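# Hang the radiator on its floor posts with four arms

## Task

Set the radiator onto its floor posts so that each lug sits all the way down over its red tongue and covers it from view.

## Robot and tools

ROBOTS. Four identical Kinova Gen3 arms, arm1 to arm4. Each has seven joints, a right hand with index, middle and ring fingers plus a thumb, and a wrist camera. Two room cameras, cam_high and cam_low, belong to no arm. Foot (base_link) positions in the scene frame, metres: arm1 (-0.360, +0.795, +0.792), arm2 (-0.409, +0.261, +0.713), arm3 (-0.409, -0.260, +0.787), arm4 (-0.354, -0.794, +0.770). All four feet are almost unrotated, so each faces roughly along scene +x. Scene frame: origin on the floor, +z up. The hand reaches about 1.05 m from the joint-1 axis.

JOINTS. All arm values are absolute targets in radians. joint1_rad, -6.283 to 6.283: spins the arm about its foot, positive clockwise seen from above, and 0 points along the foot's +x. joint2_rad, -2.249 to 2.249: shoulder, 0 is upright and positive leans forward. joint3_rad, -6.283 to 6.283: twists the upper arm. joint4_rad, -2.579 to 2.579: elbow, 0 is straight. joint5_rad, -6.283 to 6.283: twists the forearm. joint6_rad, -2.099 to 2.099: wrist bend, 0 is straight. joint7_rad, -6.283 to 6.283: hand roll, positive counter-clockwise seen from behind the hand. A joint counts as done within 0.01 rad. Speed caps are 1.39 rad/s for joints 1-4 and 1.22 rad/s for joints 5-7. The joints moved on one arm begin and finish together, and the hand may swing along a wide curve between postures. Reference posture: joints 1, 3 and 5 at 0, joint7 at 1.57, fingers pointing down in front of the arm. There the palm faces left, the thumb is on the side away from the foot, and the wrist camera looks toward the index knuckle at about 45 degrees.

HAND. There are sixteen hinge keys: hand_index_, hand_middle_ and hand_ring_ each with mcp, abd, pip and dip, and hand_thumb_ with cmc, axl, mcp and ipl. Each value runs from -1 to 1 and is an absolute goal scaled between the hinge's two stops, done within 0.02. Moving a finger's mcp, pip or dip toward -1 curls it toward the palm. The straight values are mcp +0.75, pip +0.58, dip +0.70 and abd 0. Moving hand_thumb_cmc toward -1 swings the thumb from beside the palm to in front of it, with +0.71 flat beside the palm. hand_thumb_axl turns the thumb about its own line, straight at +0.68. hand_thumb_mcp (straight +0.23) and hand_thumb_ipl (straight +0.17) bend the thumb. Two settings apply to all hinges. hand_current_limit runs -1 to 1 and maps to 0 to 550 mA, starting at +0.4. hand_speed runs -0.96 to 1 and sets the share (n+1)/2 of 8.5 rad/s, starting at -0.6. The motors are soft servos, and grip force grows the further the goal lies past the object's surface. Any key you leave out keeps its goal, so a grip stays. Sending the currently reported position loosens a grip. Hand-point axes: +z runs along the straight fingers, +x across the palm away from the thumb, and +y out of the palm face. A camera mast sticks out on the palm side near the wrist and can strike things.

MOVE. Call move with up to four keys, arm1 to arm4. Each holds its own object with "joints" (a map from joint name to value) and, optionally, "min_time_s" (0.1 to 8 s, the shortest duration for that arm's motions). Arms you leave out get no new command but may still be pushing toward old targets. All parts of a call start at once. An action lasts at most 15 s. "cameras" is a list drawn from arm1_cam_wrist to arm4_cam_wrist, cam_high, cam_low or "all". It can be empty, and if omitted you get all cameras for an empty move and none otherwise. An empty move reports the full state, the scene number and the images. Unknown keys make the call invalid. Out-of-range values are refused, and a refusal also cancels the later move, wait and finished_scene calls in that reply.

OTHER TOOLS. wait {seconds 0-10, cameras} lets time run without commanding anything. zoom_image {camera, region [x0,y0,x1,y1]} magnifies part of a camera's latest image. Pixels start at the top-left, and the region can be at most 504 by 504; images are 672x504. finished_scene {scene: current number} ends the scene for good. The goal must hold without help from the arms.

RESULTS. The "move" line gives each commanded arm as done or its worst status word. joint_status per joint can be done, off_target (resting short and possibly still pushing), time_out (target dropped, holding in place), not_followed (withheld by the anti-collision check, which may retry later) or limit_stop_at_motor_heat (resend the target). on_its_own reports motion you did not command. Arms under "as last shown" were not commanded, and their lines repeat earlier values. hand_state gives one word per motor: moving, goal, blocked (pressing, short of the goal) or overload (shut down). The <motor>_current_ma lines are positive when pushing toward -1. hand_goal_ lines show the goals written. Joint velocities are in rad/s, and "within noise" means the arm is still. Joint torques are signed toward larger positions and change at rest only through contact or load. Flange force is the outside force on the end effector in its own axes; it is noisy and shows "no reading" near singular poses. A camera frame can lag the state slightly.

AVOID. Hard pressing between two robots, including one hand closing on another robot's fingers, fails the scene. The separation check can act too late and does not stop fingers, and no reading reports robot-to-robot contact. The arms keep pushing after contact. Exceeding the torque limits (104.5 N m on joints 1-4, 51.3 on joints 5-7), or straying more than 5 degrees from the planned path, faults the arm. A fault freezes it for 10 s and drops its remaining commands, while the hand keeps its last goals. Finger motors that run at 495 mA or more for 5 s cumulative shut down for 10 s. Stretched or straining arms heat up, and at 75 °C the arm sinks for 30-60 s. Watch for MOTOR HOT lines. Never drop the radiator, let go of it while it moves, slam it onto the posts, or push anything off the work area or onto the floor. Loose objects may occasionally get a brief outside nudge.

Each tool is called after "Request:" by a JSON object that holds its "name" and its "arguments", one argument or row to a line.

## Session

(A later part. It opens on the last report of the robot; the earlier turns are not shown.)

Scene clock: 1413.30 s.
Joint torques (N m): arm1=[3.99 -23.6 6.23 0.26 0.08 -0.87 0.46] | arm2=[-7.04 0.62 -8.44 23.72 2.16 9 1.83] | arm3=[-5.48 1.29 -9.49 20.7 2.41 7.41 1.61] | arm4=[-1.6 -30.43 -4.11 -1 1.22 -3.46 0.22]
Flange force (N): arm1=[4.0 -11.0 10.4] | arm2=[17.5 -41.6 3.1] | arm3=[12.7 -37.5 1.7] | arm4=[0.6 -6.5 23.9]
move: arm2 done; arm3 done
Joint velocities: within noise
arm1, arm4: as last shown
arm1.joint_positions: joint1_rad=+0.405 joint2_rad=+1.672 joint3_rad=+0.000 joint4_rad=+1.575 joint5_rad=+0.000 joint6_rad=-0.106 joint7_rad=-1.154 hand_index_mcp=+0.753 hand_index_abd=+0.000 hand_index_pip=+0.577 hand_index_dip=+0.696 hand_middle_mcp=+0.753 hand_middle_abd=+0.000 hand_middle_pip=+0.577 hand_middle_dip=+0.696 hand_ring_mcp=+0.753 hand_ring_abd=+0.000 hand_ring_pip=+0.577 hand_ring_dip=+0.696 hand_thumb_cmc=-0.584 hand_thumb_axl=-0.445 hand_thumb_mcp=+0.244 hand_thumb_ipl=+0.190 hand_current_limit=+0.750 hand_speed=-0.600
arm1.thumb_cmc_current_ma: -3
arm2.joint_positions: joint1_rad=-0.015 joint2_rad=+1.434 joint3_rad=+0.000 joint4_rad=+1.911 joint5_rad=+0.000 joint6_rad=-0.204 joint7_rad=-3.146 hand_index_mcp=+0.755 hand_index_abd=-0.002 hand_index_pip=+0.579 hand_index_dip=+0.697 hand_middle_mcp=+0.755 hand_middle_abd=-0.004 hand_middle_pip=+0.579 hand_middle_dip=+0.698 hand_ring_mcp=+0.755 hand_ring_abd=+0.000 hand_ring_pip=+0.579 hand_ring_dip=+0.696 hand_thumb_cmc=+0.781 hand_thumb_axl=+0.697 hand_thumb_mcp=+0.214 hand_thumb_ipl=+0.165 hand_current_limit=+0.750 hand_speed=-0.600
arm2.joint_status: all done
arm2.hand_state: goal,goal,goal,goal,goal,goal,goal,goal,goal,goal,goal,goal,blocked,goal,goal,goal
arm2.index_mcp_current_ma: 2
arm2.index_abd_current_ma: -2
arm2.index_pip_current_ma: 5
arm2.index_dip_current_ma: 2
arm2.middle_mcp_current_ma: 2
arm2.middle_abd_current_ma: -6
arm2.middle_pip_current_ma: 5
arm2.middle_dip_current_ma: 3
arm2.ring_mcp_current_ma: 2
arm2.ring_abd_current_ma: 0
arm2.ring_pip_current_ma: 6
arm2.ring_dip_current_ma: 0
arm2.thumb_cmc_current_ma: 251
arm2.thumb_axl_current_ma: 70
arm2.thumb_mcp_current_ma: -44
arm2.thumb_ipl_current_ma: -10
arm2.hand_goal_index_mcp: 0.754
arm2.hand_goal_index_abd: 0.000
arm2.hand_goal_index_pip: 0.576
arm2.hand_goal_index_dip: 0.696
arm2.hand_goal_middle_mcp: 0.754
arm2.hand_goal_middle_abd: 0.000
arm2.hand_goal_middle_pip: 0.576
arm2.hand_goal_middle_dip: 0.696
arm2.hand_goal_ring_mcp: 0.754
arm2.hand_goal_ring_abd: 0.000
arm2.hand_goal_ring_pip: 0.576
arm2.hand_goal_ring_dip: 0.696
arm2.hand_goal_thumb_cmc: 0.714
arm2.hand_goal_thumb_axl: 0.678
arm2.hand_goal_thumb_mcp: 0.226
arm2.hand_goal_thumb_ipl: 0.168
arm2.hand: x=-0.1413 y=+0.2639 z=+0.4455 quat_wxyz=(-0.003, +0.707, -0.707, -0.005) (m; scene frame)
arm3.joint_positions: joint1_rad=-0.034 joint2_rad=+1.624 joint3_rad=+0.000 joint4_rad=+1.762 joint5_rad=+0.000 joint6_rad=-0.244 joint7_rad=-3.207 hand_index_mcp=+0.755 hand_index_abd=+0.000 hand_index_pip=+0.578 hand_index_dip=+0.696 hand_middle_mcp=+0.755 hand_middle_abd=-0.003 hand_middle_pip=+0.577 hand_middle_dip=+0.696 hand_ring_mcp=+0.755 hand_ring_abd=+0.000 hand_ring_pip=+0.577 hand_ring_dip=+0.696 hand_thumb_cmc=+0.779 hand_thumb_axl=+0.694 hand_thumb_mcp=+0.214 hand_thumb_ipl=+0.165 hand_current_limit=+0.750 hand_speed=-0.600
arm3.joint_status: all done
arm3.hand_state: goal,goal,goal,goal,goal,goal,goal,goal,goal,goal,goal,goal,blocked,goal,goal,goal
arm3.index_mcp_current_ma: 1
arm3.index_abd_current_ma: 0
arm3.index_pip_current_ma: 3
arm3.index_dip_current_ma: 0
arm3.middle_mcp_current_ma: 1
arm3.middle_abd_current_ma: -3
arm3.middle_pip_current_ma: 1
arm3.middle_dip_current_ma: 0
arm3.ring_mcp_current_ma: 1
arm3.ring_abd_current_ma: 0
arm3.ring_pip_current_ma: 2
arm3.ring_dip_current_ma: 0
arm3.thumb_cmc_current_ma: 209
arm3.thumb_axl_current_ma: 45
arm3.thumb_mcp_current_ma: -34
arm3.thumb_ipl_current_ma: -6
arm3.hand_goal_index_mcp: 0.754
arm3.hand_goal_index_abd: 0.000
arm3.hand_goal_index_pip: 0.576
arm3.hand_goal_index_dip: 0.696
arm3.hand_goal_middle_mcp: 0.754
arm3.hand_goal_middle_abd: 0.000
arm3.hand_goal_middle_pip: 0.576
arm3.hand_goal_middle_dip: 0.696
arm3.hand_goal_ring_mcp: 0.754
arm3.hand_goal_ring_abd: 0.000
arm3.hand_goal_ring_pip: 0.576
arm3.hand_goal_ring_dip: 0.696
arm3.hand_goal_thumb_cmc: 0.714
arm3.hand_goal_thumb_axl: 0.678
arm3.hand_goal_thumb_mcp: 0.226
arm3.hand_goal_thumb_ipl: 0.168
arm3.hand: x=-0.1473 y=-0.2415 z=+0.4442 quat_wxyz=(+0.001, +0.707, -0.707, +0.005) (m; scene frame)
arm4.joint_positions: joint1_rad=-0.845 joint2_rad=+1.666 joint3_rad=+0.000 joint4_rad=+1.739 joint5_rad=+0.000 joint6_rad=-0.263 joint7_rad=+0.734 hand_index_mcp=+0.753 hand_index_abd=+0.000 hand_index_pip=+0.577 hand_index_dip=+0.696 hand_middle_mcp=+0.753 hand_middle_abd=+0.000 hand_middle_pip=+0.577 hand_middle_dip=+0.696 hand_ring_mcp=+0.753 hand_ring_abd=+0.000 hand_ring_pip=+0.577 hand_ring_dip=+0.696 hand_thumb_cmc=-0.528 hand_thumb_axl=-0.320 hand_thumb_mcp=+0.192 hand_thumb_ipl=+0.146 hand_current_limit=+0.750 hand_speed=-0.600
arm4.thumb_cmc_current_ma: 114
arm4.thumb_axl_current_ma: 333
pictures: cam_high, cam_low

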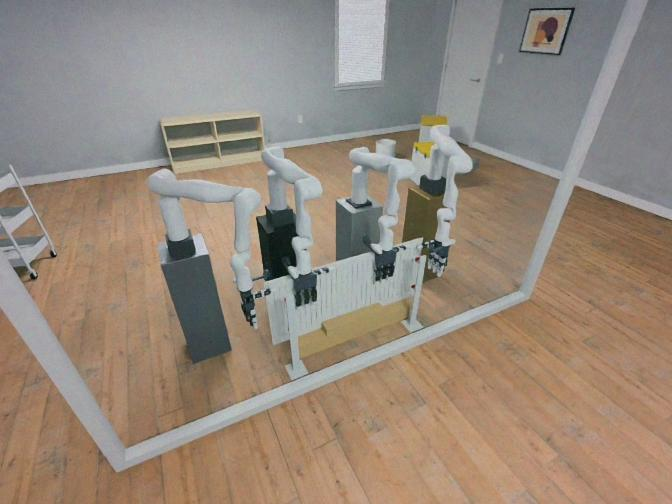

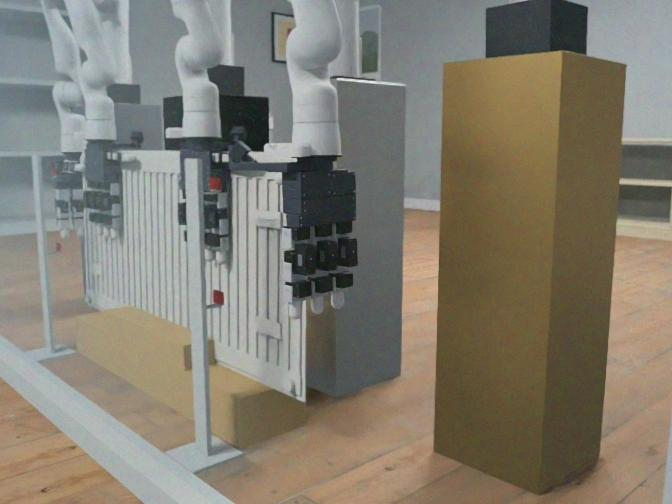

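Request:
{"name": "move", "arguments": {
  "arm2": {"joints":{"joint1_rad":-0.0146,"joint2_rad":1.4318,"joint4_rad":1.8971,"joint6_rad":-0.1873,"joint7_rad":-3.1462,"hand_thumb_cmc":0.9},"min_time_s":1.5},
  "arm3": {"joints":{"joint1_rad":-0.0328,"joint2_rad":1.6214,"joint4_rad":1.7480,"joint6_rad":-0.2278,"joint7_rad":-3.2064,"hand_thumb_cmc":0.9},"min_time_s":1.5},
  "cameras": []
}}

Scene clock: 1421.03 s.
Joint torques (N m): arm1=[4.38 -23.8 6.8 0.28 0.02 -0.89 0.5] | arm2=[-0.18 -19.28 0.2 2.48 -0.14 0.2 0.09] | arm3=[1.19 -16.4 -0.84 2.5 0.05 -0.1 0.21] | arm4=[-1.91 -31.02 -4.52 -1.31 1.33 -3.64 0.29]
Flange force (N): arm1=[4.5 -11.9 10.9] | arm2=[0.2 -1.2 5.4] | arm3=[-2.5 -2.6 -1.3] | arm4=[0.5 -7.4 24.6]
move: arm2 done; arm3 done
Joint velocities: within noise
arm1, arm4: as last shown
arm1.joint_positions: joint1_rad=+0.405 joint2_rad=+1.672 joint3_rad=+0.000 joint4_rad=+1.575 joint5_rad=+0.000 joint6_rad=-0.106 joint7_rad=-1.154 hand_index_mcp=+0.753 hand_index_abd=+0.000 hand_index_pip=+0.577 hand_index_dip=+0.696 hand_middle_mcp=+0.753 hand_middle_abd=+0.000 hand_middle_pip=+0.577 hand_middle_dip=+0.696 hand_ring_mcp=+0.753 hand_ring_abd=+0.000 hand_ring_pip=+0.577 hand_ring_dip=+0.696 hand_thumb_cmc=-0.584 hand_thumb_axl=-0.444 hand_thumb_mcp=+0.242 hand_thumb_ipl=+0.190 hand_current_limit=+0.750 hand_speed=-0.600
arm1.thumb_axl_current_ma: -44
arm1.thumb_mcp_current_ma: 6
arm2.joint_positions: joint1_rad=-0.015 joint2_rad=+1.432 joint3_rad=+0.000 joint4_rad=+1.897 joint5_rad=+0.000 joint6_rad=-0.187 joint7_rad=-3.146 hand_index_mcp=+0.755 hand_index_abd=-0.002 hand_index_pip=+0.578 hand_index_dip=+0.697 hand_middle_mcp=+0.755 hand_middle_abd=-0.004 hand_middle_pip=+0.578 hand_middle_dip=+0.698 hand_ring_mcp=+0.755 hand_ring_abd=+0.000 hand_ring_pip=+0.579 hand_ring_dip=+0.696 hand_thumb_cmc=+0.902 hand_thumb_axl=+0.680 hand_thumb_mcp=+0.214 hand_thumb_ipl=+0.165 hand_current_limit=+0.750 hand_speed=-0.600
arm2.joint_status: all done
arm2.hand_state: goal,goal,goal,goal,goal,goal,goal,goal,goal,goal,goal,goal,goal,goal,goal,goal
arm2.index_mcp_current_ma: 2
arm2.index_abd_current_ma: -2
arm2.index_pip_current_ma: 5
arm2.index_dip_current_ma: 2
arm2.middle_mcp_current_ma: 1
arm2.middle_abd_current_ma: -6
arm2.middle_pip_current_ma: 5
arm2.middle_dip_current_ma: 3
arm2.ring_mcp_current_ma: 1
arm2.ring_abd_current_ma: 0
arm2.ring_pip_current_ma: 5
arm2.ring_dip_current_ma: 0
arm2.thumb_cmc_current_ma: 5
arm2.thumb_axl_current_ma: 6
arm2.thumb_mcp_current_ma: -43
arm2.thumb_ipl_current_ma: -10
arm2.hand_goal_index_mcp: 0.754
arm2.hand_goal_index_abd: 0.000
arm2.hand_goal_index_pip: 0.576
arm2.hand_goal_index_dip: 0.696
arm2.hand_goal_middle_mcp: 0.754
arm2.hand_goal_middle_abd: 0.000
arm2.hand_goal_middle_pip: 0.576
arm2.hand_goal_middle_dip: 0.696
arm2.hand_goal_ring_mcp: 0.754
arm2.hand_goal_ring_abd: 0.000
arm2.hand_goal_ring_pip: 0.576
arm2.hand_goal_ring_dip: 0.696
arm2.hand_goal_thumb_cmc: 0.900
arm2.hand_goal_thumb_axl: 0.678
arm2.hand_goal_thumb_mcp: 0.226
arm2.hand_goal_thumb_ipl: 0.168
arm2.hand: x=-0.1363 y=+0.2640 z=+0.4454 quat_wxyz=(-0.003, +0.707, -0.707, -0.005) (m; scene frame)
arm3.joint_positions: joint1_rad=-0.033 joint2_rad=+1.621 joint3_rad=+0.000 joint4_rad=+1.748 joint5_rad=+0.000 joint6_rad=-0.228 joint7_rad=-3.206 hand_index_mcp=+0.755 hand_index_abd=+0.000 hand_index_pip=+0.578 hand_index_dip=+0.696 hand_middle_mcp=+0.755 hand_middle_abd=-0.003 hand_middle_pip=+0.577 hand_middle_dip=+0.696 hand_ring_mcp=+0.754 hand_ring_abd=+0.000 hand_ring_pip=+0.577 hand_ring_dip=+0.696 hand_thumb_cmc=+0.903 hand_thumb_axl=+0.680 hand_thumb_mcp=+0.214 hand_thumb_ipl=+0.165 hand_current_limit=+0.750 hand_speed=-0.600
arm3.joint_status: all done
arm3.hand_state: goal,goal,goal,goal,goal,goal,goal,goal,goal,goal,goal,goal,goal,goal,goal,goal
arm3.index_mcp_current_ma: 0
arm3.index_abd_current_ma: 0
arm3.index_pip_current_ma: 3
arm3.index_dip_current_ma: 0
arm3.middle_mcp_current_ma: 1
arm3.middle_abd_current_ma: -3
arm3.middle_pip_current_ma: 1
arm3.middle_dip_current_ma: 0
arm3.ring_mcp_current_ma: 0
arm3.ring_abd_current_ma: 0
arm3.ring_pip_current_ma: 2
arm3.ring_dip_current_ma: 0
arm3.thumb_cmc_current_ma: 4
arm3.thumb_axl_current_ma: 4
arm3.thumb_mcp_current_ma: -34
arm3.thumb_ipl_current_ma: -6
arm3.hand_goal_index_mcp: 0.754
arm3.hand_goal_index_abd: 0.000
arm3.hand_goal_index_pip: 0.576
arm3.hand_goal_index_dip: 0.696
arm3.hand_goal_middle_mcp: 0.754
arm3.hand_goal_middle_abd: 0.000
arm3.hand_goal_middle_pip: 0.576
arm3.hand_goal_middle_dip: 0.696
arm3.hand_goal_ring_mcp: 0.754
arm3.hand_goal_ring_abd: 0.000
arm3.hand_goal_ring_pip: 0.576
arm3.hand_goal_ring_dip: 0.696
arm3.hand_goal_thumb_cmc: 0.900
arm3.hand_goal_thumb_axl: 0.678
arm3.hand_goal_thumb_mcp: 0.226
arm3.hand_goal_thumb_ipl: 0.168
arm3.hand: x=-0.1423 y=-0.2414 z=+0.4441 quat_wxyz=(+0.001, +0.707, -0.707, +0.005) (m; scene frame)
arm4.joint_positions: joint1_rad=-0.845 joint2_rad=+1.666 joint3_rad=+0.000 joint4_rad=+1.739 joint5_rad=+0.000 joint6_rad=-0.263 joint7_rad=+0.734 hand_index_mcp=+0.753 hand_index_abd=+0.000 hand_index_pip=+0.577 hand_index_dip=+0.696 hand_middle_mcp=+0.753 hand_middle_abd=+0.000 hand_middle_pip=+0.577 hand_middle_dip=+0.696 hand_ring_mcp=+0.753 hand_ring_abd=+0.000 hand_ring_pip=+0.577 hand_ring_dip=+0.696 hand_thumb_cmc=-0.528 hand_thumb_axl=-0.320 hand_thumb_mcp=+0.195 hand_thumb_ipl=+0.146 hand_current_limit=+0.750 hand_speed=-0.600
arm4.thumb_axl_current_ma: 330
arm4.thumb_mcp_current_ma: -105
pictures: none
No camera images: "cameras" was empty.

Request:
{"name": "move", "arguments": {
  "arm1": {"joints":{"joint2_rad":1.6931,"joint4_rad":1.5498,"joint6_rad":-0.1013},"min_time_s":2},
  "arm4": {"joints":{"joint2_rad":1.6847,"joint4_rad":1.7177,"joint6_rad":-0.2608},"min_time_s":2},
  "cameras": []
}}

Request:
{"name": "move", "arguments": {
  "arm2": {"joints":{"hand_index_mcp":0.62,"hand_middle_mcp":0.62,"hand_ring_mcp":0.62,"hand_index_pip":0.78,"hand_middle_pip":0.78,"hand_ring_pip":0.78}},
  "arm3": {"joints":{"hand_index_mcp":0.62,"hand_middle_mcp":0.62,"hand_ring_mcp":0.62,"hand_index_pip":0.78,"hand_middle_pip":0.78,"hand_ring_pip":0.78}},
  "cameras": ["cam_low","cam_high"]
}}

Request:
{"name": "zoom_image", "arguments": {
  "camera": "cam_high",
  "region": [390, 220, 450, 280]
}}

Request:
{"name": "zoom_image", "arguments": {
  "camera": "cam_high",
  "region": [240, 270, 300, 330]
}}

Scene clock: 1444.27 s.
Joint torques (N m): arm1=[0.61 -17.54 -0.54 1.54 0.09 -0.23 0.13] | arm2=[-0.16 -19.32 0.1 2.5 -0.2 0.21 0.06] | arm3=[1.22 -16.39 -0.8 2.44 0.1 -0.08 0.14] | arm4=[1.68 -18.79 0.64 2.86 0.07 -0.35 -0.25]
Flange force (N): arm1=[3.1 -0.6 -0.5] | arm2=[0.3 -1.2 5.5] | arm3=[-2.6 -2.3 -1.5] | arm4=[1.5 4.2 6.2]
move: arm1 done; arm4 done
Joint velocities: within noise
arm1.joint_positions: joint1_rad=+0.405 joint2_rad=+1.693 joint3_rad=+0.000 joint4_rad=+1.550 joint5_rad=+0.000 joint6_rad=-0.101 joint7_rad=-1.154 hand_index_mcp=+0.753 hand_index_abd=+0.000 hand_index_pip=+0.577 hand_index_dip=+0.696 hand_middle_mcp=+0.753 hand_middle_abd=+0.000 hand_middle_pip=+0.577 hand_middle_dip=+0.696 hand_ring_mcp=+0.753 hand_ring_abd=+0.000 hand_ring_pip=+0.577 hand_ring_dip=+0.696 hand_thumb_cmc=-0.567 hand_thumb_axl=-0.402 hand_thumb_mcp=+0.228 hand_thumb_ipl=+0.170 hand_current_limit=+0.750 hand_speed=-0.600
arm1.joint_status: all done
arm1.hand_state: goal,goal,goal,goal,goal,goal,goal,goal,goal,goal,goal,goal,goal,goal,goal,goal
arm1.index_mcp_current_ma: 0
arm1.index_abd_current_ma: 0
arm1.index_pip_current_ma: 0
arm1.index_dip_current_ma: 0
arm1.middle_mcp_current_ma: 0
arm1.middle_abd_current_ma: 0
arm1.middle_pip_current_ma: 0
arm1.middle_dip_current_ma: 0
arm1.ring_mcp_current_ma: 0
arm1.ring_abd_current_ma: 0
arm1.ring_pip_current_ma: 0
arm1.ring_dip_current_ma: 0
arm1.thumb_cmc_current_ma: 0
arm1.thumb_axl_current_ma: 0
arm1.thumb_mcp_current_ma: 0
arm1.thumb_ipl_current_ma: 0
arm1.hand_goal_index_mcp: 0.754
arm1.hand_goal_index_abd: 0.000
arm1.hand_goal_index_pip: 0.576
arm1.hand_goal_index_dip: 0.696
arm1.hand_goal_middle_mcp: 0.754
arm1.hand_goal_middle_abd: 0.000
arm1.hand_goal_middle_pip: 0.576
arm1.hand_goal_middle_dip: 0.696
arm1.hand_goal_ring_mcp: 0.754
arm1.hand_goal_ring_abd: 0.000
arm1.hand_goal_ring_pip: 0.576
arm1.hand_goal_ring_dip: 0.696
arm1.hand_goal_thumb_cmc: -0.570
arm1.hand_goal_thumb_axl: -0.400
arm1.hand_goal_thumb_mcp: 0.226
arm1.hand_goal_thumb_ipl: 0.168
arm1.hand: x=-0.0444 y=+0.5357 z=+0.4041 quat_wxyz=(-0.006, +1.000, +0.000, -0.006) (m; scene frame)
arm2, arm3: as last shown
arm4.joint_positions: joint1_rad=-0.845 joint2_rad=+1.685 joint3_rad=+0.000 joint4_rad=+1.718 joint5_rad=+0.000 joint6_rad=-0.261 joint7_rad=+0.734 hand_index_mcp=+0.753 hand_index_abd=+0.000 hand_index_pip=+0.577 hand_index_dip=+0.696 hand_middle_mcp=+0.753 hand_middle_abd=+0.000 hand_middle_pip=+0.577 hand_middle_dip=+0.696 hand_ring_mcp=+0.753 hand_ring_abd=+0.000 hand_ring_pip=+0.577 hand_ring_dip=+0.696 hand_thumb_cmc=-0.568 hand_thumb_axl=-0.397 hand_thumb_mcp=+0.224 hand_thumb_ipl=+0.166 hand_current_limit=+0.750 hand_speed=-0.600
arm4.joint_status: all done
arm4.hand_state: goal,goal,goal,goal,goal,goal,goal,goal,goal,goal,goal,goal,goal,goal,goal,goal
arm4.index_mcp_current_ma: -1
arm4.index_abd_current_ma: 0
arm4.index_pip_current_ma: 1
arm4.index_dip_current_ma: 0
arm4.middle_mcp_current_ma: -1
arm4.middle_abd_current_ma: 0
arm4.middle_pip_current_ma: 1
arm4.middle_dip_current_ma: 0
arm4.ring_mcp_current_ma: -1
arm4.ring_abd_current_ma: 0
arm4.ring_pip_current_ma: 1
arm4.ring_dip_current_ma: 0
arm4.thumb_cmc_current_ma: 2
arm4.thumb_axl_current_ma: 4
arm4.thumb_mcp_current_ma: -3
arm4.thumb_ipl_current_ma: -4
arm4.hand_goal_index_mcp: 0.754
arm4.hand_goal_index_abd: 0.000
arm4.hand_goal_index_pip: 0.576
arm4.hand_goal_index_dip: 0.696
arm4.hand_goal_middle_mcp: 0.754
arm4.hand_goal_middle_abd: 0.000
arm4.hand_goal_middle_pip: 0.576
arm4.hand_goal_middle_dip: 0.696
arm4.hand_goal_ring_mcp: 0.754
arm4.hand_goal_ring_abd: 0.000
arm4.hand_goal_ring_pip: 0.576
arm4.hand_goal_ring_dip: 0.696
arm4.hand_goal_thumb_cmc: -0.570
arm4.hand_goal_thumb_axl: -0.400
arm4.hand_goal_thumb_mcp: 0.226
arm4.hand_goal_thumb_ipl: 0.168
arm4.hand: x=-0.0833 y=-0.4741 z=+0.4056 quat_wxyz=(+0.005, +0.000, +1.000, +0.002) (m; scene frame)
pictures: none
No camera images: "cameras" was empty.

Scene clock: 1444.87 s.
Joint torques (N m): arm1=[0.62 -17.54 -0.56 1.58 0.09 -0.22 0.16] | arm2=[0.02 -14.88 0.19 7.74 -0.14 3.04 0.12] | arm3=[1.31 -12.32 -1.14 6.67 0.05 2.02 0.05] | arm4=[1.61 -18.76 0.65 2.86 0.05 -0.33 -0.26]
Flange force (N): arm1=[3.2 -0.6 -0.5] | arm2=[0.1 -8.9 6.4] | arm3=[-2.6 -9.1 -0.7] | arm4=[1.4 4.0 6.1]
move: arm2 off_target; arm3 off_target
Joint velocities: within noise
arm1, arm4: as last shown
arm2.joint_positions: joint1_rad=-0.015 joint2_rad=+1.432 joint3_rad=+0.000 joint4_rad=+1.897 joint5_rad=+0.000 joint6_rad=-0.187 joint7_rad=-3.146 hand_index_mcp=+0.668 hand_index_abd=-0.002 hand_index_pip=+0.776 hand_index_dip=+0.698 hand_middle_mcp=+0.665 hand_middle_abd=-0.004 hand_middle_pip=+0.776 hand_middle_dip=+0.698 hand_ring_mcp=+0.660 hand_ring_abd=+0.000 hand_ring_pip=+0.775 hand_ring_dip=+0.696 hand_thumb_cmc=+0.902 hand_thumb_axl=+0.680 hand_thumb_mcp=+0.214 hand_thumb_ipl=+0.165 hand_current_limit=+0.750 hand_speed=-0.600
arm2.joint_status: hand_index_mcp off_target (ended at +0.668, target +0.620); hand_middle_mcp off_target (ended at +0.665, target +0.620); hand_ring_mcp off_target (ended at +0.660, target +0.620); the others done
arm2.hand_state: blocked,goal,goal,goal,blocked,goal,goal,goal,blocked,goal,goal,goal,goal,goal,goal,goal
arm2.index_mcp_current_ma: 177
arm2.index_abd_current_ma: -2
arm2.index_pip_current_ma: -9
arm2.index_dip_current_ma: 3
arm2.middle_mcp_current_ma: 165
arm2.middle_abd_current_ma: -6
arm2.middle_pip_current_ma: -9
arm2.middle_dip_current_ma: 4
arm2.ring_mcp_current_ma: 143
arm2.ring_abd_current_ma: 0
arm2.ring_pip_current_ma: -10
arm2.ring_dip_current_ma: 0
arm2.thumb_cmc_current_ma: 4
arm2.thumb_axl_current_ma: 6
arm2.thumb_mcp_current_ma: -43
arm2.thumb_ipl_current_ma: -10
arm2.hand_goal_index_mcp: 0.620
arm2.hand_goal_index_abd: 0.000
arm2.hand_goal_index_pip: 0.780
arm2.hand_goal_index_dip: 0.696
arm2.hand_goal_middle_mcp: 0.620
arm2.hand_goal_middle_abd: 0.000
arm2.hand_goal_middle_pip: 0.780
arm2.hand_goal_middle_dip: 0.696
arm2.hand_goal_ring_mcp: 0.620
arm2.hand_goal_ring_abd: 0.000
arm2.hand_goal_ring_pip: 0.780
arm2.hand_goal_ring_dip: 0.696
arm2.hand_goal_thumb_cmc: 0.900
arm2.hand_goal_thumb_axl: 0.678
arm2.hand_goal_thumb_mcp: 0.226
arm2.hand_goal_thumb_ipl: 0.168
arm2.hand: x=-0.1362 y=+0.2640 z=+0.4454 quat_wxyz=(-0.003, +0.707, -0.707, -0.005) (m; scene frame)
arm3.joint_positions: joint1_rad=-0.033 joint2_rad=+1.621 joint3_rad=+0.000 joint4_rad=+1.748 joint5_rad=+0.000 joint6_rad=-0.228 joint7_rad=-3.206 hand_index_mcp=+0.654 hand_index_abd=+0.000 hand_index_pip=+0.776 hand_index_dip=+0.697 hand_middle_mcp=+0.650 hand_middle_abd=-0.003 hand_middle_pip=+0.776 hand_middle_dip=+0.697 hand_ring_mcp=+0.643 hand_ring_abd=-0.001 hand_ring_pip=+0.766 hand_ring_dip=+0.696 hand_thumb_cmc=+0.902 hand_thumb_axl=+0.680 hand_thumb_mcp=+0.214 hand_thumb_ipl=+0.165 hand_current_limit=+0.750 hand_speed=-0.600
arm3.joint_status: hand_index_mcp off_target (ended at +0.654, target +0.620); hand_middle_mcp off_target (ended at +0.650, target +0.620); hand_ring_mcp off_target (ended at +0.643, target +0.620); the others done
arm3.hand_state: blocked,goal,goal,goal,blocked,goal,goal,goal,blocked,goal,goal,goal,goal,goal,goal,goal
arm3.index_mcp_current_ma: 96
arm3.index_abd_current_ma: 0
arm3.index_pip_current_ma: -5
arm3.index_dip_current_ma: 1
arm3.middle_mcp_current_ma: 81
arm3.middle_abd_current_ma: -3
arm3.middle_pip_current_ma: -6
arm3.middle_dip_current_ma: 1
arm3.ring_mcp_current_ma: 59
arm3.ring_abd_current_ma: 0
arm3.ring_pip_current_ma: -30
arm3.ring_dip_current_ma: 0
arm3.thumb_cmc_current_ma: 3
arm3.thumb_axl_current_ma: 4
arm3.thumb_mcp_current_ma: -34
arm3.thumb_ipl_current_ma: -6
arm3.hand_goal_index_mcp: 0.620
arm3.hand_goal_index_abd: 0.000
arm3.hand_goal_index_pip: 0.780
arm3.hand_goal_index_dip: 0.696
arm3.hand_goal_middle_mcp: 0.620
arm3.hand_goal_middle_abd: 0.000
arm3.hand_goal_middle_pip: 0.780
arm3.hand_goal_middle_dip: 0.696
arm3.hand_goal_ring_mcp: 0.620
arm3.hand_goal_ring_abd: 0.000
arm3.hand_goal_ring_pip: 0.780
arm3.hand_goal_ring_dip: 0.696
arm3.hand_goal_thumb_cmc: 0.900
arm3.hand_goal_thumb_axl: 0.678
arm3.hand_goal_thumb_mcp: 0.226
arm3.hand_goal_thumb_ipl: 0.168
arm3.hand: x=-0.1422 y=-0.2414 z=+0.4441 quat_wxyz=(+0.000, +0.707, -0.707, +0.005) (m; scene frame)
pictures: cam_high, cam_low

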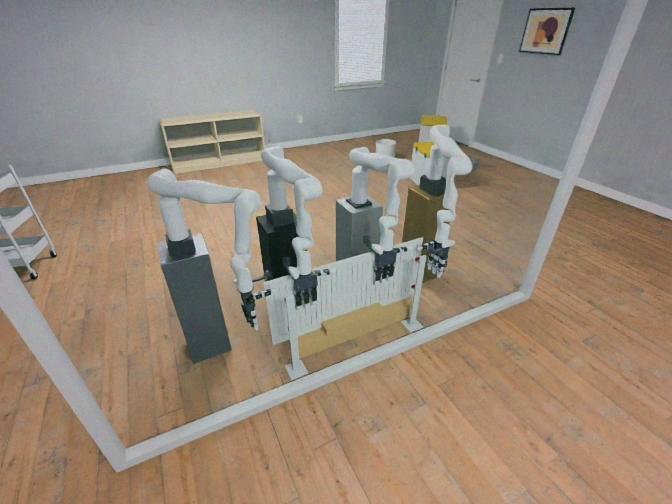

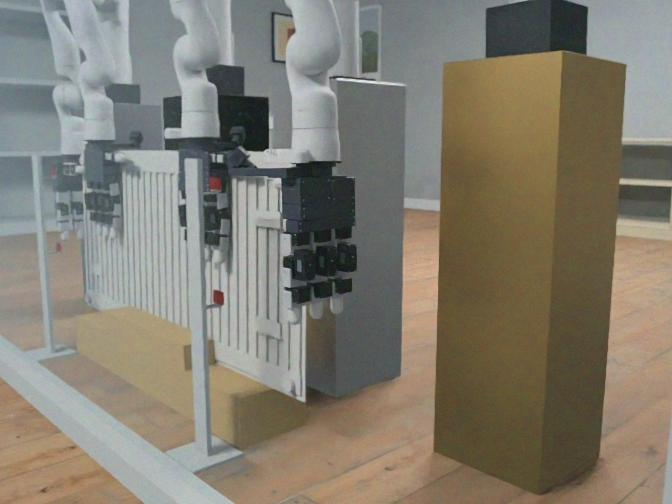

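Scaled by 8.400 from the camera's 672x504 image, which has a finer 960x720 frame.

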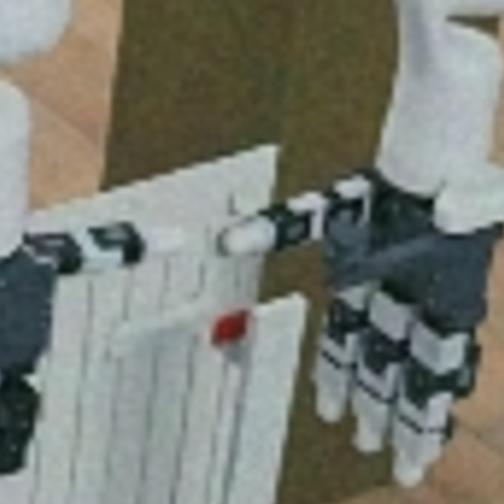

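Scaled by 8.400 from the camera's 672x504 image, which has a finer 960x720 frame.

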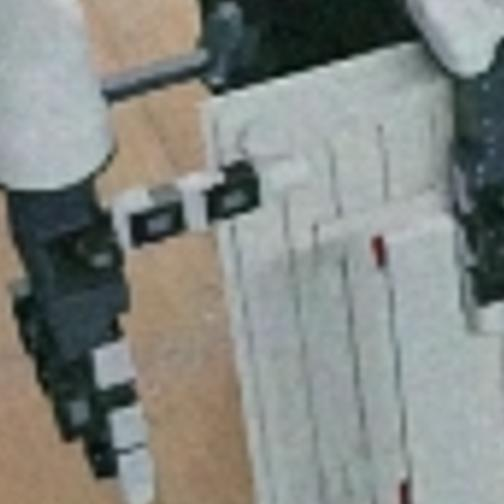

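Request:
{"name": "move", "arguments": {
  "arm1": {"joints":{"joint1_rad":0.4198,"joint2_rad":1.6991,"joint4_rad":1.5851,"joint6_rad":-0.1426,"joint7_rad":-1.1390},"min_time_s":2},
  "arm4": {"joints":{"joint1_rad":-0.8867,"joint2_rad":1.6933,"joint4_rad":1.7502,"joint6_rad":-0.3019,"joint7_rad":0.6921},"min_time_s":2},
  "cameras": []
}}

Scene clock: 1458.17 s.
Joint torques (N m): arm1=[1.48 -15.87 0.18 2.85 -0.19 0.18 -0.11] | arm2=[0.01 -14.37 0.23 7.9 -0.15 3.12 0.12] | arm3=[1.41 -12.26 -1.18 6.58 -0.02 2.09 0.11] | arm4=[-0.04 -17.83 -1.34 4.33 0.78 -0.07 0.2]
Flange force (N): arm1=[5.4 -1.1 -1.1] | arm2=[0.2 -9.2 5.5] | arm3=[-2.7 -8.7 -1.1] | arm4=[-2.7 3.3 7.8]
move: arm1 done; arm4 done
Joint velocities: within noise
arm1.joint_positions: joint1_rad=+0.420 joint2_rad=+1.699 joint3_rad=+0.000 joint4_rad=+1.585 joint5_rad=+0.000 joint6_rad=-0.143 joint7_rad=-1.139 hand_index_mcp=+0.753 hand_index_abd=+0.000 hand_index_pip=+0.577 hand_index_dip=+0.696 hand_middle_mcp=+0.753 hand_middle_abd=+0.000 hand_middle_pip=+0.577 hand_middle_dip=+0.696 hand_ring_mcp=+0.753 hand_ring_abd=+0.000 hand_ring_pip=+0.577 hand_ring_dip=+0.696 hand_thumb_cmc=-0.610 hand_thumb_axl=-0.402 hand_thumb_mcp=+0.209 hand_thumb_ipl=+0.166 hand_current_limit=+0.750 hand_speed=-0.600
arm1.joint_status: all done
arm1.hand_state: goal,goal,goal,goal,goal,goal,goal,goal,goal,goal,goal,goal,blocked,goal,goal,goal
arm1.index_mcp_current_ma: 0
arm1.index_abd_current_ma: 0
arm1.index_pip_current_ma: 0
arm1.index_dip_current_ma: 0
arm1.middle_mcp_current_ma: 0
arm1.middle_abd_current_ma: 0
arm1.middle_pip_current_ma: 0
arm1.middle_dip_current_ma: 0
arm1.ring_mcp_current_ma: 0
arm1.ring_abd_current_ma: 0
arm1.ring_pip_current_ma: 0
arm1.ring_dip_current_ma: 0
arm1.thumb_cmc_current_ma: -26
arm1.thumb_axl_current_ma: 0
arm1.thumb_mcp_current_ma: -7
arm1.thumb_ipl_current_ma: 0
arm1.hand_goal_index_mcp: 0.754
arm1.hand_goal_index_abd: 0.000
arm1.hand_goal_index_pip: 0.576
arm1.hand_goal_index_dip: 0.696
arm1.hand_goal_middle_mcp: 0.754
arm1.hand_goal_middle_abd: 0.000
arm1.hand_goal_middle_pip: 0.576
arm1.hand_goal_middle_dip: 0.696
arm1.hand_goal_ring_mcp: 0.754
arm1.hand_goal_ring_abd: 0.000
arm1.hand_goal_ring_pip: 0.576
arm1.hand_goal_ring_dip: 0.696
arm1.hand_goal_thumb_cmc: -0.570
arm1.hand_goal_thumb_axl: -0.400
arm1.hand_goal_thumb_mcp: 0.226
arm1.hand_goal_thumb_ipl: 0.168
arm1.hand: x=-0.0592 y=+0.5361 z=+0.4034 quat_wxyz=(-0.006, +1.000, +0.000, -0.006) (m; scene frame)
arm2, arm3: as last shown
arm2.hand: x=-0.1363 y=+0.2640 z=+0.4454 quat_wxyz=(-0.003, +0.707, -0.707, -0.005) (m; scene frame)
arm3.hand: x=-0.1423 y=-0.2414 z=+0.4441 quat_wxyz=(+0.001, +0.707, -0.707, +0.005) (m; scene frame)
arm4.joint_positions: joint1_rad=-0.887 joint2_rad=+1.693 joint3_rad=+0.000 joint4_rad=+1.750 joint5_rad=+0.000 joint6_rad=-0.302 joint7_rad=+0.692 hand_index_mcp=+0.753 hand_index_abd=+0.000 hand_index_pip=+0.577 hand_index_dip=+0.696 hand_middle_mcp=+0.753 hand_middle_abd=+0.000 hand_middle_pip=+0.577 hand_middle_dip=+0.696 hand_ring_mcp=+0.753 hand_ring_abd=+0.000 hand_ring_pip=+0.577 hand_ring_dip=+0.696 hand_thumb_cmc=-0.497 hand_thumb_axl=-0.400 hand_thumb_mcp=+0.255 hand_thumb_ipl=+0.172 hand_current_limit=+0.750 hand_speed=-0.600
arm4.joint_status: all done
arm4.hand_state: goal,goal,goal,goal,goal,goal,goal,goal,goal,goal,goal,goal,blocked,goal,blocked,goal
arm4.index_mcp_current_ma: -1
arm4.index_abd_current_ma: 0
arm4.index_pip_current_ma: 1
arm4.index_dip_current_ma: 0
arm4.middle_mcp_current_ma: -1
arm4.middle_abd_current_ma: 0
arm4.middle_pip_current_ma: 1
arm4.middle_dip_current_ma: 0
arm4.ring_mcp_current_ma: -1
arm4.ring_abd_current_ma: 0
arm4.ring_pip_current_ma: 1
arm4.ring_dip_current_ma: 0
arm4.thumb_cmc_current_ma: 235
arm4.thumb_axl_current_ma: 0
arm4.thumb_mcp_current_ma: 96
arm4.thumb_ipl_current_ma: 7
arm4.hand_goal_index_mcp: 0.754
arm4.hand_goal_index_abd: 0.000
arm4.hand_goal_index_pip: 0.576
arm4.hand_goal_index_dip: 0.696
arm4.hand_goal_middle_mcp: 0.754
arm4.hand_goal_middle_abd: 0.000
arm4.hand_goal_middle_pip: 0.576
arm4.hand_goal_middle_dip: 0.696
arm4.hand_goal_ring_mcp: 0.754
arm4.hand_goal_ring_abd: 0.000
arm4.hand_goal_ring_pip: 0.576
arm4.hand_goal_ring_dip: 0.696
arm4.hand_goal_thumb_cmc: -0.570
arm4.hand_goal_thumb_axl: -0.400
arm4.hand_goal_thumb_mcp: 0.226
arm4.hand_goal_thumb_ipl: 0.168
arm4.hand: x=-0.1014 y=-0.4741 z=+0.4054 quat_wxyz=(+0.005, +0.000, +1.000, +0.002) (m; scene frame)
pictures: none
No camera images: "cameras" was empty.

Request:
{"name": "move", "arguments": {
  "cameras": ["all"]
}}

Scene clock: 1486.67 s.
Joint torques (N m): arm1=[1.48 -15.83 0.17 2.82 -0.15 0.2 -0.07] | arm2=[0.03 -14.38 0.22 7.89 -0.11 3.13 0.14] | arm3=[1.36 -12.38 -1.16 6.47 -0.01 2.07 0.07] | arm4=[0 -17.83 -1.29 4.35 0.77 -0.08 0.21]
Flange force (N): arm1=[5.3 -1.3 -1.3] | arm2=[0.1 -9.2 5.5] | arm3=[-2.6 -8.4 -1.1] | arm4=[-2.7 3.4 7.8]
Joint velocities: within noise
arm1.joint_positions: joint1_rad=+0.420 joint2_rad=+1.699 joint3_rad=+0.000 joint4_rad=+1.585 joint5_rad=+0.000 joint6_rad=-0.143 joint7_rad=-1.139 hand_index_mcp=+0.753 hand_index_abd=+0.000 hand_index_pip=+0.577 hand_index_dip=+0.696 hand_middle_mcp=+0.753 hand_middle_abd=+0.000 hand_middle_pip=+0.577 hand_middle_dip=+0.696 hand_ring_mcp=+0.753 hand_ring_abd=+0.000 hand_ring_pip=+0.577 hand_ring_dip=+0.696 hand_thumb_cmc=-0.610 hand_thumb_axl=-0.402 hand_thumb_mcp=+0.209 hand_thumb_ipl=+0.166 hand_current_limit=+0.750 hand_speed=-0.600
arm1.joint_status: all done
arm1.hand_state: goal,goal,goal,goal,goal,goal,goal,goal,goal,goal,goal,goal,blocked,goal,goal,goal
arm1.index_mcp_current_ma: 0
arm1.index_abd_current_ma: 0
arm1.index_pip_current_ma: 0
arm1.index_dip_current_ma: 0
arm1.middle_mcp_current_ma: 0
arm1.middle_abd_current_ma: 0
arm1.middle_pip_current_ma: 0
arm1.middle_dip_current_ma: 0
arm1.ring_mcp_current_ma: 0
arm1.ring_abd_current_ma: 0
arm1.ring_pip_current_ma: 0
arm1.ring_dip_current_ma: 0
arm1.thumb_cmc_current_ma: -26
arm1.thumb_axl_current_ma: 0
arm1.thumb_mcp_current_ma: -7
arm1.thumb_ipl_current_ma: 0
arm1.hand_goal_index_mcp: 0.754
arm1.hand_goal_index_abd: 0.000
arm1.hand_goal_index_pip: 0.576
arm1.hand_goal_index_dip: 0.696
arm1.hand_goal_middle_mcp: 0.754
arm1.hand_goal_middle_abd: 0.000
arm1.hand_goal_middle_pip: 0.576
arm1.hand_goal_middle_dip: 0.696
arm1.hand_goal_ring_mcp: 0.754
arm1.hand_goal_ring_abd: 0.000
arm1.hand_goal_ring_pip: 0.576
arm1.hand_goal_ring_dip: 0.696
arm1.hand_goal_thumb_cmc: -0.570
arm1.hand_goal_thumb_axl: -0.400
arm1.hand_goal_thumb_mcp: 0.226
arm1.hand_goal_thumb_ipl: 0.168
arm1.hand: x=-0.0592 y=+0.5361 z=+0.4034 quat_wxyz=(-0.006, +1.000, +0.000, -0.006) (m; scene frame)
arm2.joint_positions: joint1_rad=-0.015 joint2_rad=+1.432 joint3_rad=+0.000 joint4_rad=+1.897 joint5_rad=+0.000 joint6_rad=-0.187 joint7_rad=-3.146 hand_index_mcp=+0.668 hand_index_abd=-0.002 hand_index_pip=+0.776 hand_index_dip=+0.698 hand_middle_mcp=+0.665 hand_middle_abd=-0.004 hand_middle_pip=+0.776 hand_middle_dip=+0.698 hand_ring_mcp=+0.660 hand_ring_abd=+0.000 hand_ring_pip=+0.775 hand_ring_dip=+0.696 hand_thumb_cmc=+0.902 hand_thumb_axl=+0.680 hand_thumb_mcp=+0.214 hand_thumb_ipl=+0.165 hand_current_limit=+0.750 hand_speed=-0.600
arm2.joint_status: not commanded
arm2.hand_state: blocked,goal,goal,goal,blocked,goal,goal,goal,blocked,goal,goal,goal,goal,goal,goal,goal
arm2.index_mcp_current_ma: 177
arm2.index_abd_current_ma: -2
arm2.index_pip_current_ma: -9
arm2.index_dip_current_ma: 3
arm2.middle_mcp_current_ma: 165
arm2.middle_abd_current_ma: -6
arm2.middle_pip_current_ma: -9
arm2.middle_dip_current_ma: 4
arm2.ring_mcp_current_ma: 143
arm2.ring_abd_current_ma: 0
arm2.ring_pip_current_ma: -10
arm2.ring_dip_current_ma: 0
arm2.thumb_cmc_current_ma: 4
arm2.thumb_axl_current_ma: 6
arm2.thumb_mcp_current_ma: -43
arm2.thumb_ipl_current_ma: -10
arm2.hand_goal_index_mcp: 0.620
arm2.hand_goal_index_abd: 0.000
arm2.hand_goal_index_pip: 0.780
arm2.hand_goal_index_dip: 0.696
arm2.hand_goal_middle_mcp: 0.620
arm2.hand_goal_middle_abd: 0.000
arm2.hand_goal_middle_pip: 0.780
arm2.hand_goal_middle_dip: 0.696
arm2.hand_goal_ring_mcp: 0.620
arm2.hand_goal_ring_abd: 0.000
arm2.hand_goal_ring_pip: 0.780
arm2.hand_goal_ring_dip: 0.696
arm2.hand_goal_thumb_cmc: 0.900
arm2.hand_goal_thumb_axl: 0.678
arm2.hand_goal_thumb_mcp: 0.226
arm2.hand_goal_thumb_ipl: 0.168
arm2.hand: x=-0.1363 y=+0.2640 z=+0.4454 quat_wxyz=(-0.003, +0.707, -0.707, -0.005) (m; scene frame)
arm3.joint_positions: joint1_rad=-0.033 joint2_rad=+1.621 joint3_rad=+0.000 joint4_rad=+1.748 joint5_rad=+0.000 joint6_rad=-0.228 joint7_rad=-3.206 hand_index_mcp=+0.654 hand_index_abd=+0.000 hand_index_pip=+0.776 hand_index_dip=+0.697 hand_middle_mcp=+0.650 hand_middle_abd=-0.003 hand_middle_pip=+0.776 hand_middle_dip=+0.697 hand_ring_mcp=+0.643 hand_ring_abd=-0.001 hand_ring_pip=+0.766 hand_ring_dip=+0.696 hand_thumb_cmc=+0.902 hand_thumb_axl=+0.680 hand_thumb_mcp=+0.214 hand_thumb_ipl=+0.165 hand_current_limit=+0.750 hand_speed=-0.600
arm3.joint_status: not commanded
arm3.hand_state: blocked,goal,goal,goal,blocked,goal,goal,goal,blocked,goal,goal,goal,goal,goal,goal,goal
arm3.index_mcp_current_ma: 96
arm3.index_abd_current_ma: 0
arm3.index_pip_current_ma: -5
arm3.index_dip_current_ma: 1
arm3.middle_mcp_current_ma: 81
arm3.middle_abd_current_ma: -3
arm3.middle_pip_current_ma: -6
arm3.middle_dip_current_ma: 1
arm3.ring_mcp_current_ma: 59
arm3.ring_abd_current_ma: 0
arm3.ring_pip_current_ma: -30
arm3.ring_dip_current_ma: 0
arm3.thumb_cmc_current_ma: 3
arm3.thumb_axl_current_ma: 4
arm3.thumb_mcp_current_ma: -34
arm3.thumb_ipl_current_ma: -6
arm3.hand_goal_index_mcp: 0.620
arm3.hand_goal_index_abd: 0.000
arm3.hand_goal_index_pip: 0.780
arm3.hand_goal_index_dip: 0.696
arm3.hand_goal_middle_mcp: 0.620
arm3.hand_goal_middle_abd: 0.000
arm3.hand_goal_middle_pip: 0.780
arm3.hand_goal_middle_dip: 0.696
arm3.hand_goal_ring_mcp: 0.620
arm3.hand_goal_ring_abd: 0.000
arm3.hand_goal_ring_pip: 0.780
arm3.hand_goal_ring_dip: 0.696
arm3.hand_goal_thumb_cmc: 0.900
arm3.hand_goal_thumb_axl: 0.678
arm3.hand_goal_thumb_mcp: 0.226
arm3.hand_goal_thumb_ipl: 0.168
arm3.hand: x=-0.1423 y=-0.2414 z=+0.4441 quat_wxyz=(+0.001, +0.707, -0.707, +0.005) (m; scene frame)
arm4.joint_positions: joint1_rad=-0.887 joint2_rad=+1.693 joint3_rad=+0.000 joint4_rad=+1.750 joint5_rad=+0.000 joint6_rad=-0.302 joint7_rad=+0.692 hand_index_mcp=+0.753 hand_index_abd=+0.000 hand_index_pip=+0.577 hand_index_dip=+0.696 hand_middle_mcp=+0.753 hand_middle_abd=+0.000 hand_middle_pip=+0.577 hand_middle_dip=+0.696 hand_ring_mcp=+0.753 hand_ring_abd=+0.000 hand_ring_pip=+0.577 hand_ring_dip=+0.696 hand_thumb_cmc=-0.497 hand_thumb_axl=-0.400 hand_thumb_mcp=+0.255 hand_thumb_ipl=+0.172 hand_current_limit=+0.750 hand_speed=-0.600
arm4.joint_status: all done
arm4.hand_state: goal,goal,goal,goal,goal,goal,goal,goal,goal,goal,goal,goal,blocked,goal,blocked,goal
arm4.index_mcp_current_ma: -1
arm4.index_abd_current_ma: 0
arm4.index_pip_current_ma: 1
arm4.index_dip_current_ma: 0
arm4.middle_mcp_current_ma: -1
arm4.middle_abd_current_ma: 0
arm4.middle_pip_current_ma: 1
arm4.middle_dip_current_ma: 0
arm4.ring_mcp_current_ma: -1
arm4.ring_abd_current_ma: 0
arm4.ring_pip_current_ma: 1
arm4.ring_dip_current_ma: 0
arm4.thumb_cmc_current_ma: 235
arm4.thumb_axl_current_ma: 0
arm4.thumb_mcp_current_ma: 96
arm4.thumb_ipl_current_ma: 7
arm4.hand_goal_index_mcp: 0.754
arm4.hand_goal_index_abd: 0.000
arm4.hand_goal_index_pip: 0.576
arm4.hand_goal_index_dip: 0.696
arm4.hand_goal_middle_mcp: 0.754
arm4.hand_goal_middle_abd: 0.000
arm4.hand_goal_middle_pip: 0.576
arm4.hand_goal_middle_dip: 0.696
arm4.hand_goal_ring_mcp: 0.754
arm4.hand_goal_ring_abd: 0.000
arm4.hand_goal_ring_pip: 0.576
arm4.hand_goal_ring_dip: 0.696
arm4.hand_goal_thumb_cmc: -0.570
arm4.hand_goal_thumb_axl: -0.400
arm4.hand_goal_thumb_mcp: 0.226
arm4.hand_goal_thumb_ipl: 0.168
arm4.hand: x=-0.1014 y=-0.4741 z=+0.4054 quat_wxyz=(+0.005, +0.000, +1.000, +0.002) (m; scene frame)
pictures: arm1_cam_wrist, arm2_cam_wrist, arm3_cam_wrist, arm4_cam_wrist, cam_high, cam_low

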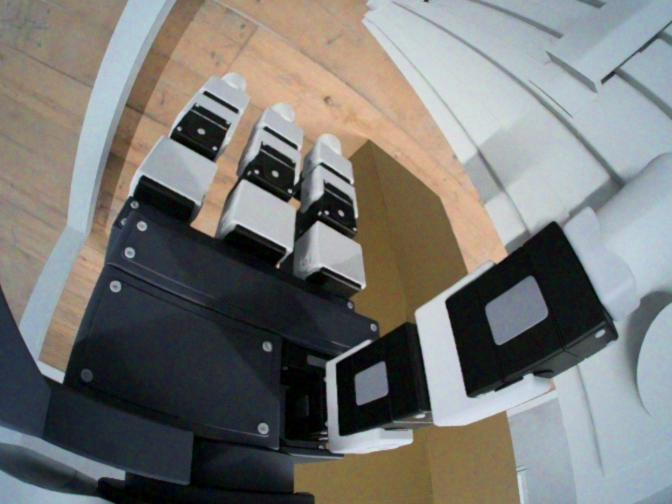

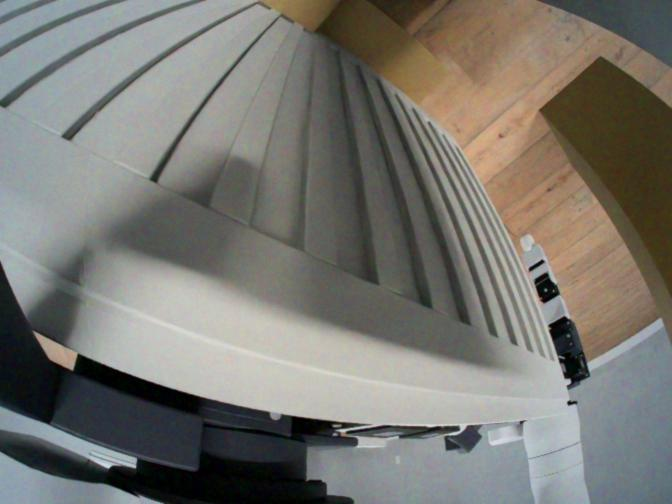

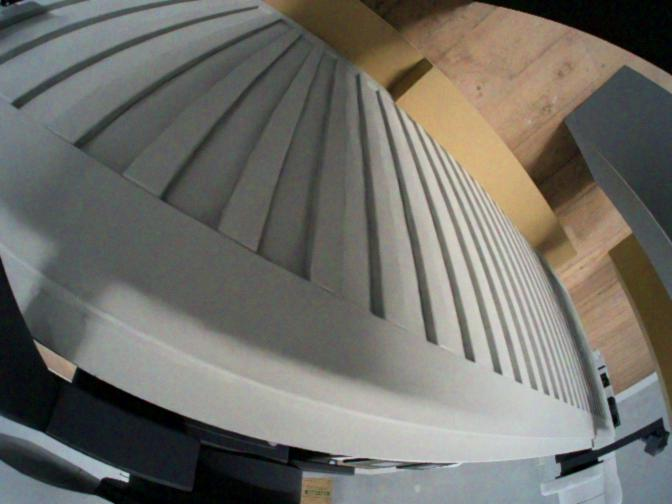

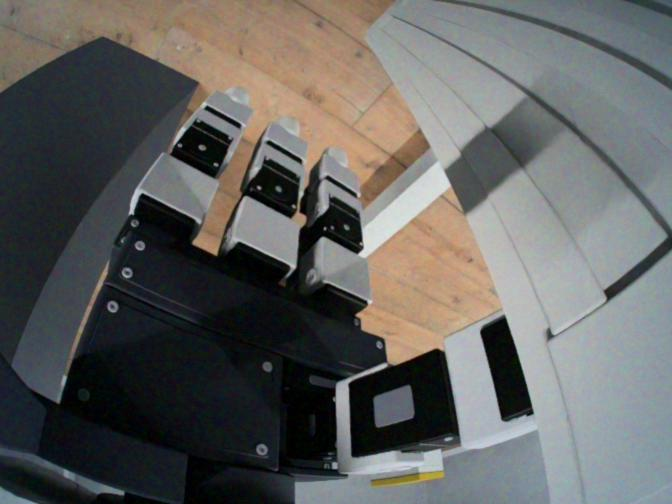

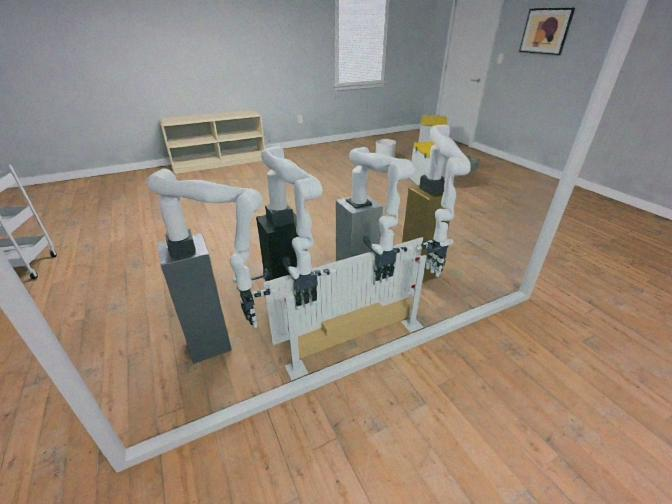

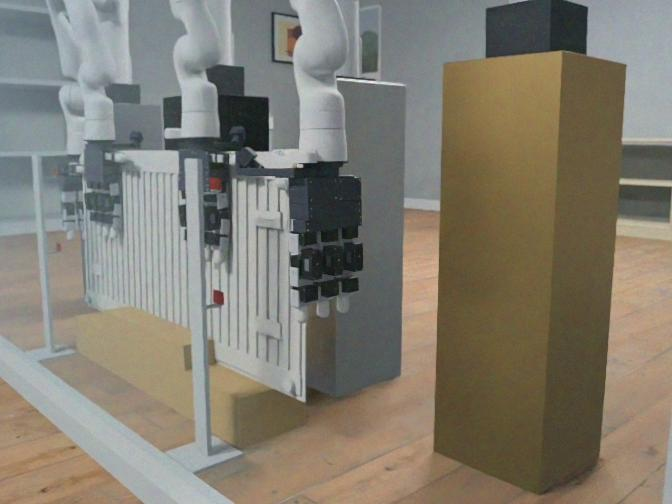

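Request:
{"name": "move", "arguments": {
  "arm1": {"joints":{"joint1_rad":0.4104,"joint2_rad":1.6902,"joint4_rad":1.5943,"joint6_rad":-0.1429,"joint7_rad":-1.1484},"min_time_s":1.5},
  "arm4": {"joints":{"joint1_rad":-0.8571,"joint2_rad":1.6791,"joint4_rad":1.7304,"joint6_rad":-0.2679,"joint7_rad":0.7217},"min_time_s":1.5},
  "cameras": ["arm1_cam_wrist","arm4_cam_wrist","cam_low"]
}}

Scene clock: 1504.53 s.
Joint torques (N m): arm1=[0.77 -16.92 -0.47 2.23 -0.01 -0.1 0.08] | arm2=[0.02 -14.01 0.17 8.24 -0.13 3.27 0.14] | arm3=[1.43 -12.02 -1.16 6.87 -0.03 2.22 -0.01] | arm4=[1.63 -18.84 0.64 2.88 0.06 -0.37 -0.24]
Flange force (N): arm1=[3.7 -0.4 -0.3] | arm2=[0.2 -9.9 5.4] | arm3=[-2.7 -9.2 -1.0] | arm4=[1.5 4.0 6.3]
move: arm1 done; arm4 done
Joint velocities: within noise
arm1.joint_positions: joint1_rad=+0.410 joint2_rad=+1.690 joint3_rad=+0.000 joint4_rad=+1.594 joint5_rad=+0.000 joint6_rad=-0.143 joint7_rad=-1.148 hand_index_mcp=+0.753 hand_index_abd=+0.000 hand_index_pip=+0.577 hand_index_dip=+0.696 hand_middle_mcp=+0.753 hand_middle_abd=+0.000 hand_middle_pip=+0.577 hand_middle_dip=+0.696 hand_ring_mcp=+0.753 hand_ring_abd=+0.000 hand_ring_pip=+0.577 hand_ring_dip=+0.696 hand_thumb_cmc=-0.599 hand_thumb_axl=-0.402 hand_thumb_mcp=+0.212 hand_thumb_ipl=+0.165 hand_current_limit=+0.750 hand_speed=-0.600
arm1.joint_status: all done
arm1.hand_state: goal,goal,goal,goal,goal,goal,goal,goal,goal,goal,goal,goal,blocked,goal,goal,goal
arm1.index_mcp_current_ma: 0
arm1.index_abd_current_ma: 0
arm1.index_pip_current_ma: 0
arm1.index_dip_current_ma: 0
arm1.middle_mcp_current_ma: 0
arm1.middle_abd_current_ma: 0
arm1.middle_pip_current_ma: 0
arm1.middle_dip_current_ma: 0
arm1.ring_mcp_current_ma: 0
arm1.ring_abd_current_ma: 0
arm1.ring_pip_current_ma: 0
arm1.ring_dip_current_ma: 0
arm1.thumb_cmc_current_ma: -14
arm1.thumb_axl_current_ma: 0
arm1.thumb_mcp_current_ma: -5
arm1.thumb_ipl_current_ma: 0
arm1.hand_goal_index_mcp: 0.754
arm1.hand_goal_index_abd: 0.000
arm1.hand_goal_index_pip: 0.576
arm1.hand_goal_index_dip: 0.696
arm1.hand_goal_middle_mcp: 0.754
arm1.hand_goal_middle_abd: 0.000
arm1.hand_goal_middle_pip: 0.576
arm1.hand_goal_middle_dip: 0.696
arm1.hand_goal_ring_mcp: 0.754
arm1.hand_goal_ring_abd: 0.000
arm1.hand_goal_ring_pip: 0.576
arm1.hand_goal_ring_dip: 0.696
arm1.hand_goal_thumb_cmc: -0.570
arm1.hand_goal_thumb_axl: -0.400
arm1.hand_goal_thumb_mcp: 0.226
arm1.hand_goal_thumb_ipl: 0.168
arm1.hand: x=-0.0571 y=+0.5390 z=+0.4071 quat_wxyz=(-0.006, +1.000, +0.000, -0.006) (m; scene frame)
arm2, arm3: as last shown
arm2.joint_positions: joint1_rad=-0.015 joint2_rad=+1.432 joint3_rad=+0.000 joint4_rad=+1.897 joint5_rad=+0.000 joint6_rad=-0.187 joint7_rad=-3.146 hand_index_mcp=+0.668 hand_index_abd=-0.002 hand_index_pip=+0.776 hand_index_dip=+0.698 hand_middle_mcp=+0.665 hand_middle_abd=-0.003 hand_middle_pip=+0.776 hand_middle_dip=+0.698 hand_ring_mcp=+0.660 hand_ring_abd=+0.000 hand_ring_pip=+0.775 hand_ring_dip=+0.696 hand_thumb_cmc=+0.902 hand_thumb_axl=+0.680 hand_thumb_mcp=+0.214 hand_thumb_ipl=+0.165 hand_current_limit=+0.750 hand_speed=-0.600
arm4.joint_positions: joint1_rad=-0.857 joint2_rad=+1.679 joint3_rad=+0.000 joint4_rad=+1.730 joint5_rad=+0.000 joint6_rad=-0.268 joint7_rad=+0.722 hand_index_mcp=+0.753 hand_index_abd=+0.000 hand_index_pip=+0.577 hand_index_dip=+0.696 hand_middle_mcp=+0.753 hand_middle_abd=+0.000 hand_middle_pip=+0.577 hand_middle_dip=+0.696 hand_ring_mcp=+0.753 hand_ring_abd=+0.000 hand_ring_pip=+0.577 hand_ring_dip=+0.696 hand_thumb_cmc=-0.568 hand_thumb_axl=-0.401 hand_thumb_mcp=+0.227 hand_thumb_ipl=+0.170 hand_current_limit=+0.750 hand_speed=-0.600
arm4.joint_status: all done
arm4.hand_state: goal,goal,goal,goal,goal,goal,goal,goal,goal,goal,goal,goal,goal,goal,goal,goal
arm4.index_mcp_current_ma: -1
arm4.index_abd_current_ma: 0
arm4.index_pip_current_ma: 1
arm4.index_dip_current_ma: 0
arm4.middle_mcp_current_ma: -1
arm4.middle_abd_current_ma: 0
arm4.middle_pip_current_ma: 1
arm4.middle_dip_current_ma: 0
arm4.ring_mcp_current_ma: -1
arm4.ring_abd_current_ma: 0
arm4.ring_pip_current_ma: 1
arm4.ring_dip_current_ma: 0
arm4.thumb_cmc_current_ma: 2
arm4.thumb_axl_current_ma: -1
arm4.thumb_mcp_current_ma: 2
arm4.thumb_ipl_current_ma: 3
arm4.hand_goal_index_mcp: 0.754
arm4.hand_goal_index_abd: 0.000
arm4.hand_goal_index_pip: 0.576
arm4.hand_goal_index_dip: 0.696
arm4.hand_goal_middle_mcp: 0.754
arm4.hand_goal_middle_abd: 0.000
arm4.hand_goal_middle_pip: 0.576
arm4.hand_goal_middle_dip: 0.696
arm4.hand_goal_ring_mcp: 0.754
arm4.hand_goal_ring_abd: 0.000
arm4.hand_goal_ring_pip: 0.576
arm4.hand_goal_ring_dip: 0.696
arm4.hand_goal_thumb_cmc: -0.570
arm4.hand_goal_thumb_axl: -0.400
arm4.hand_goal_thumb_mcp: 0.226
arm4.hand_goal_thumb_ipl: 0.168
arm4.hand: x=-0.0874 y=-0.4727 z=+0.4085 quat_wxyz=(+0.005, +0.000, +1.000, +0.002) (m; scene frame)
pictures: arm1_cam_wrist, arm4_cam_wrist, cam_low

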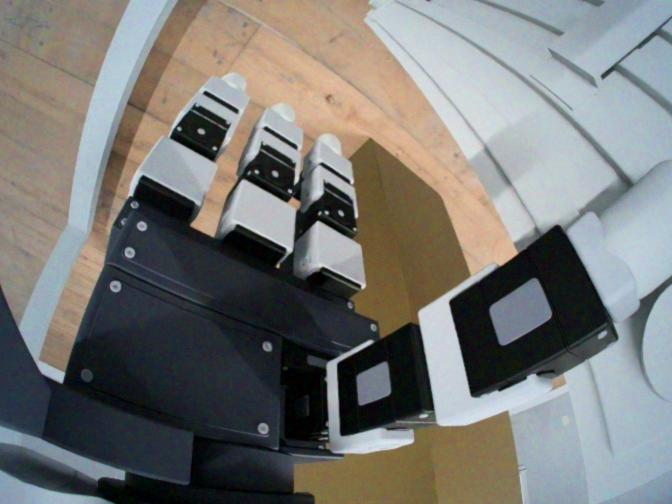

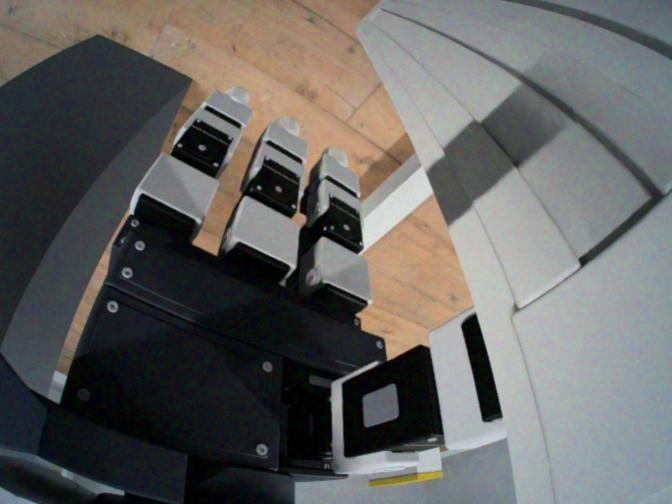

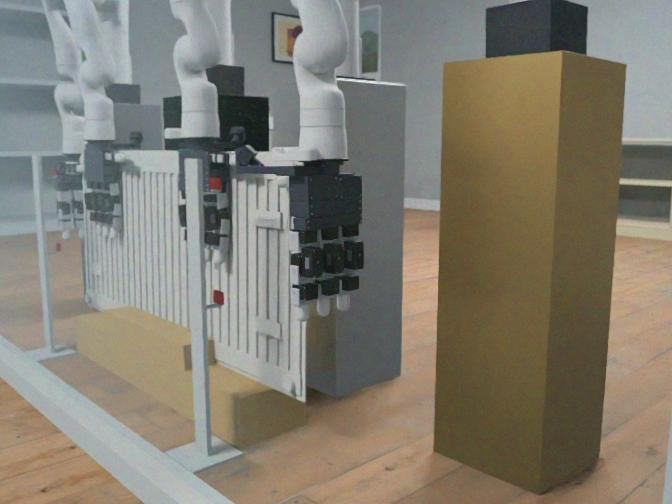

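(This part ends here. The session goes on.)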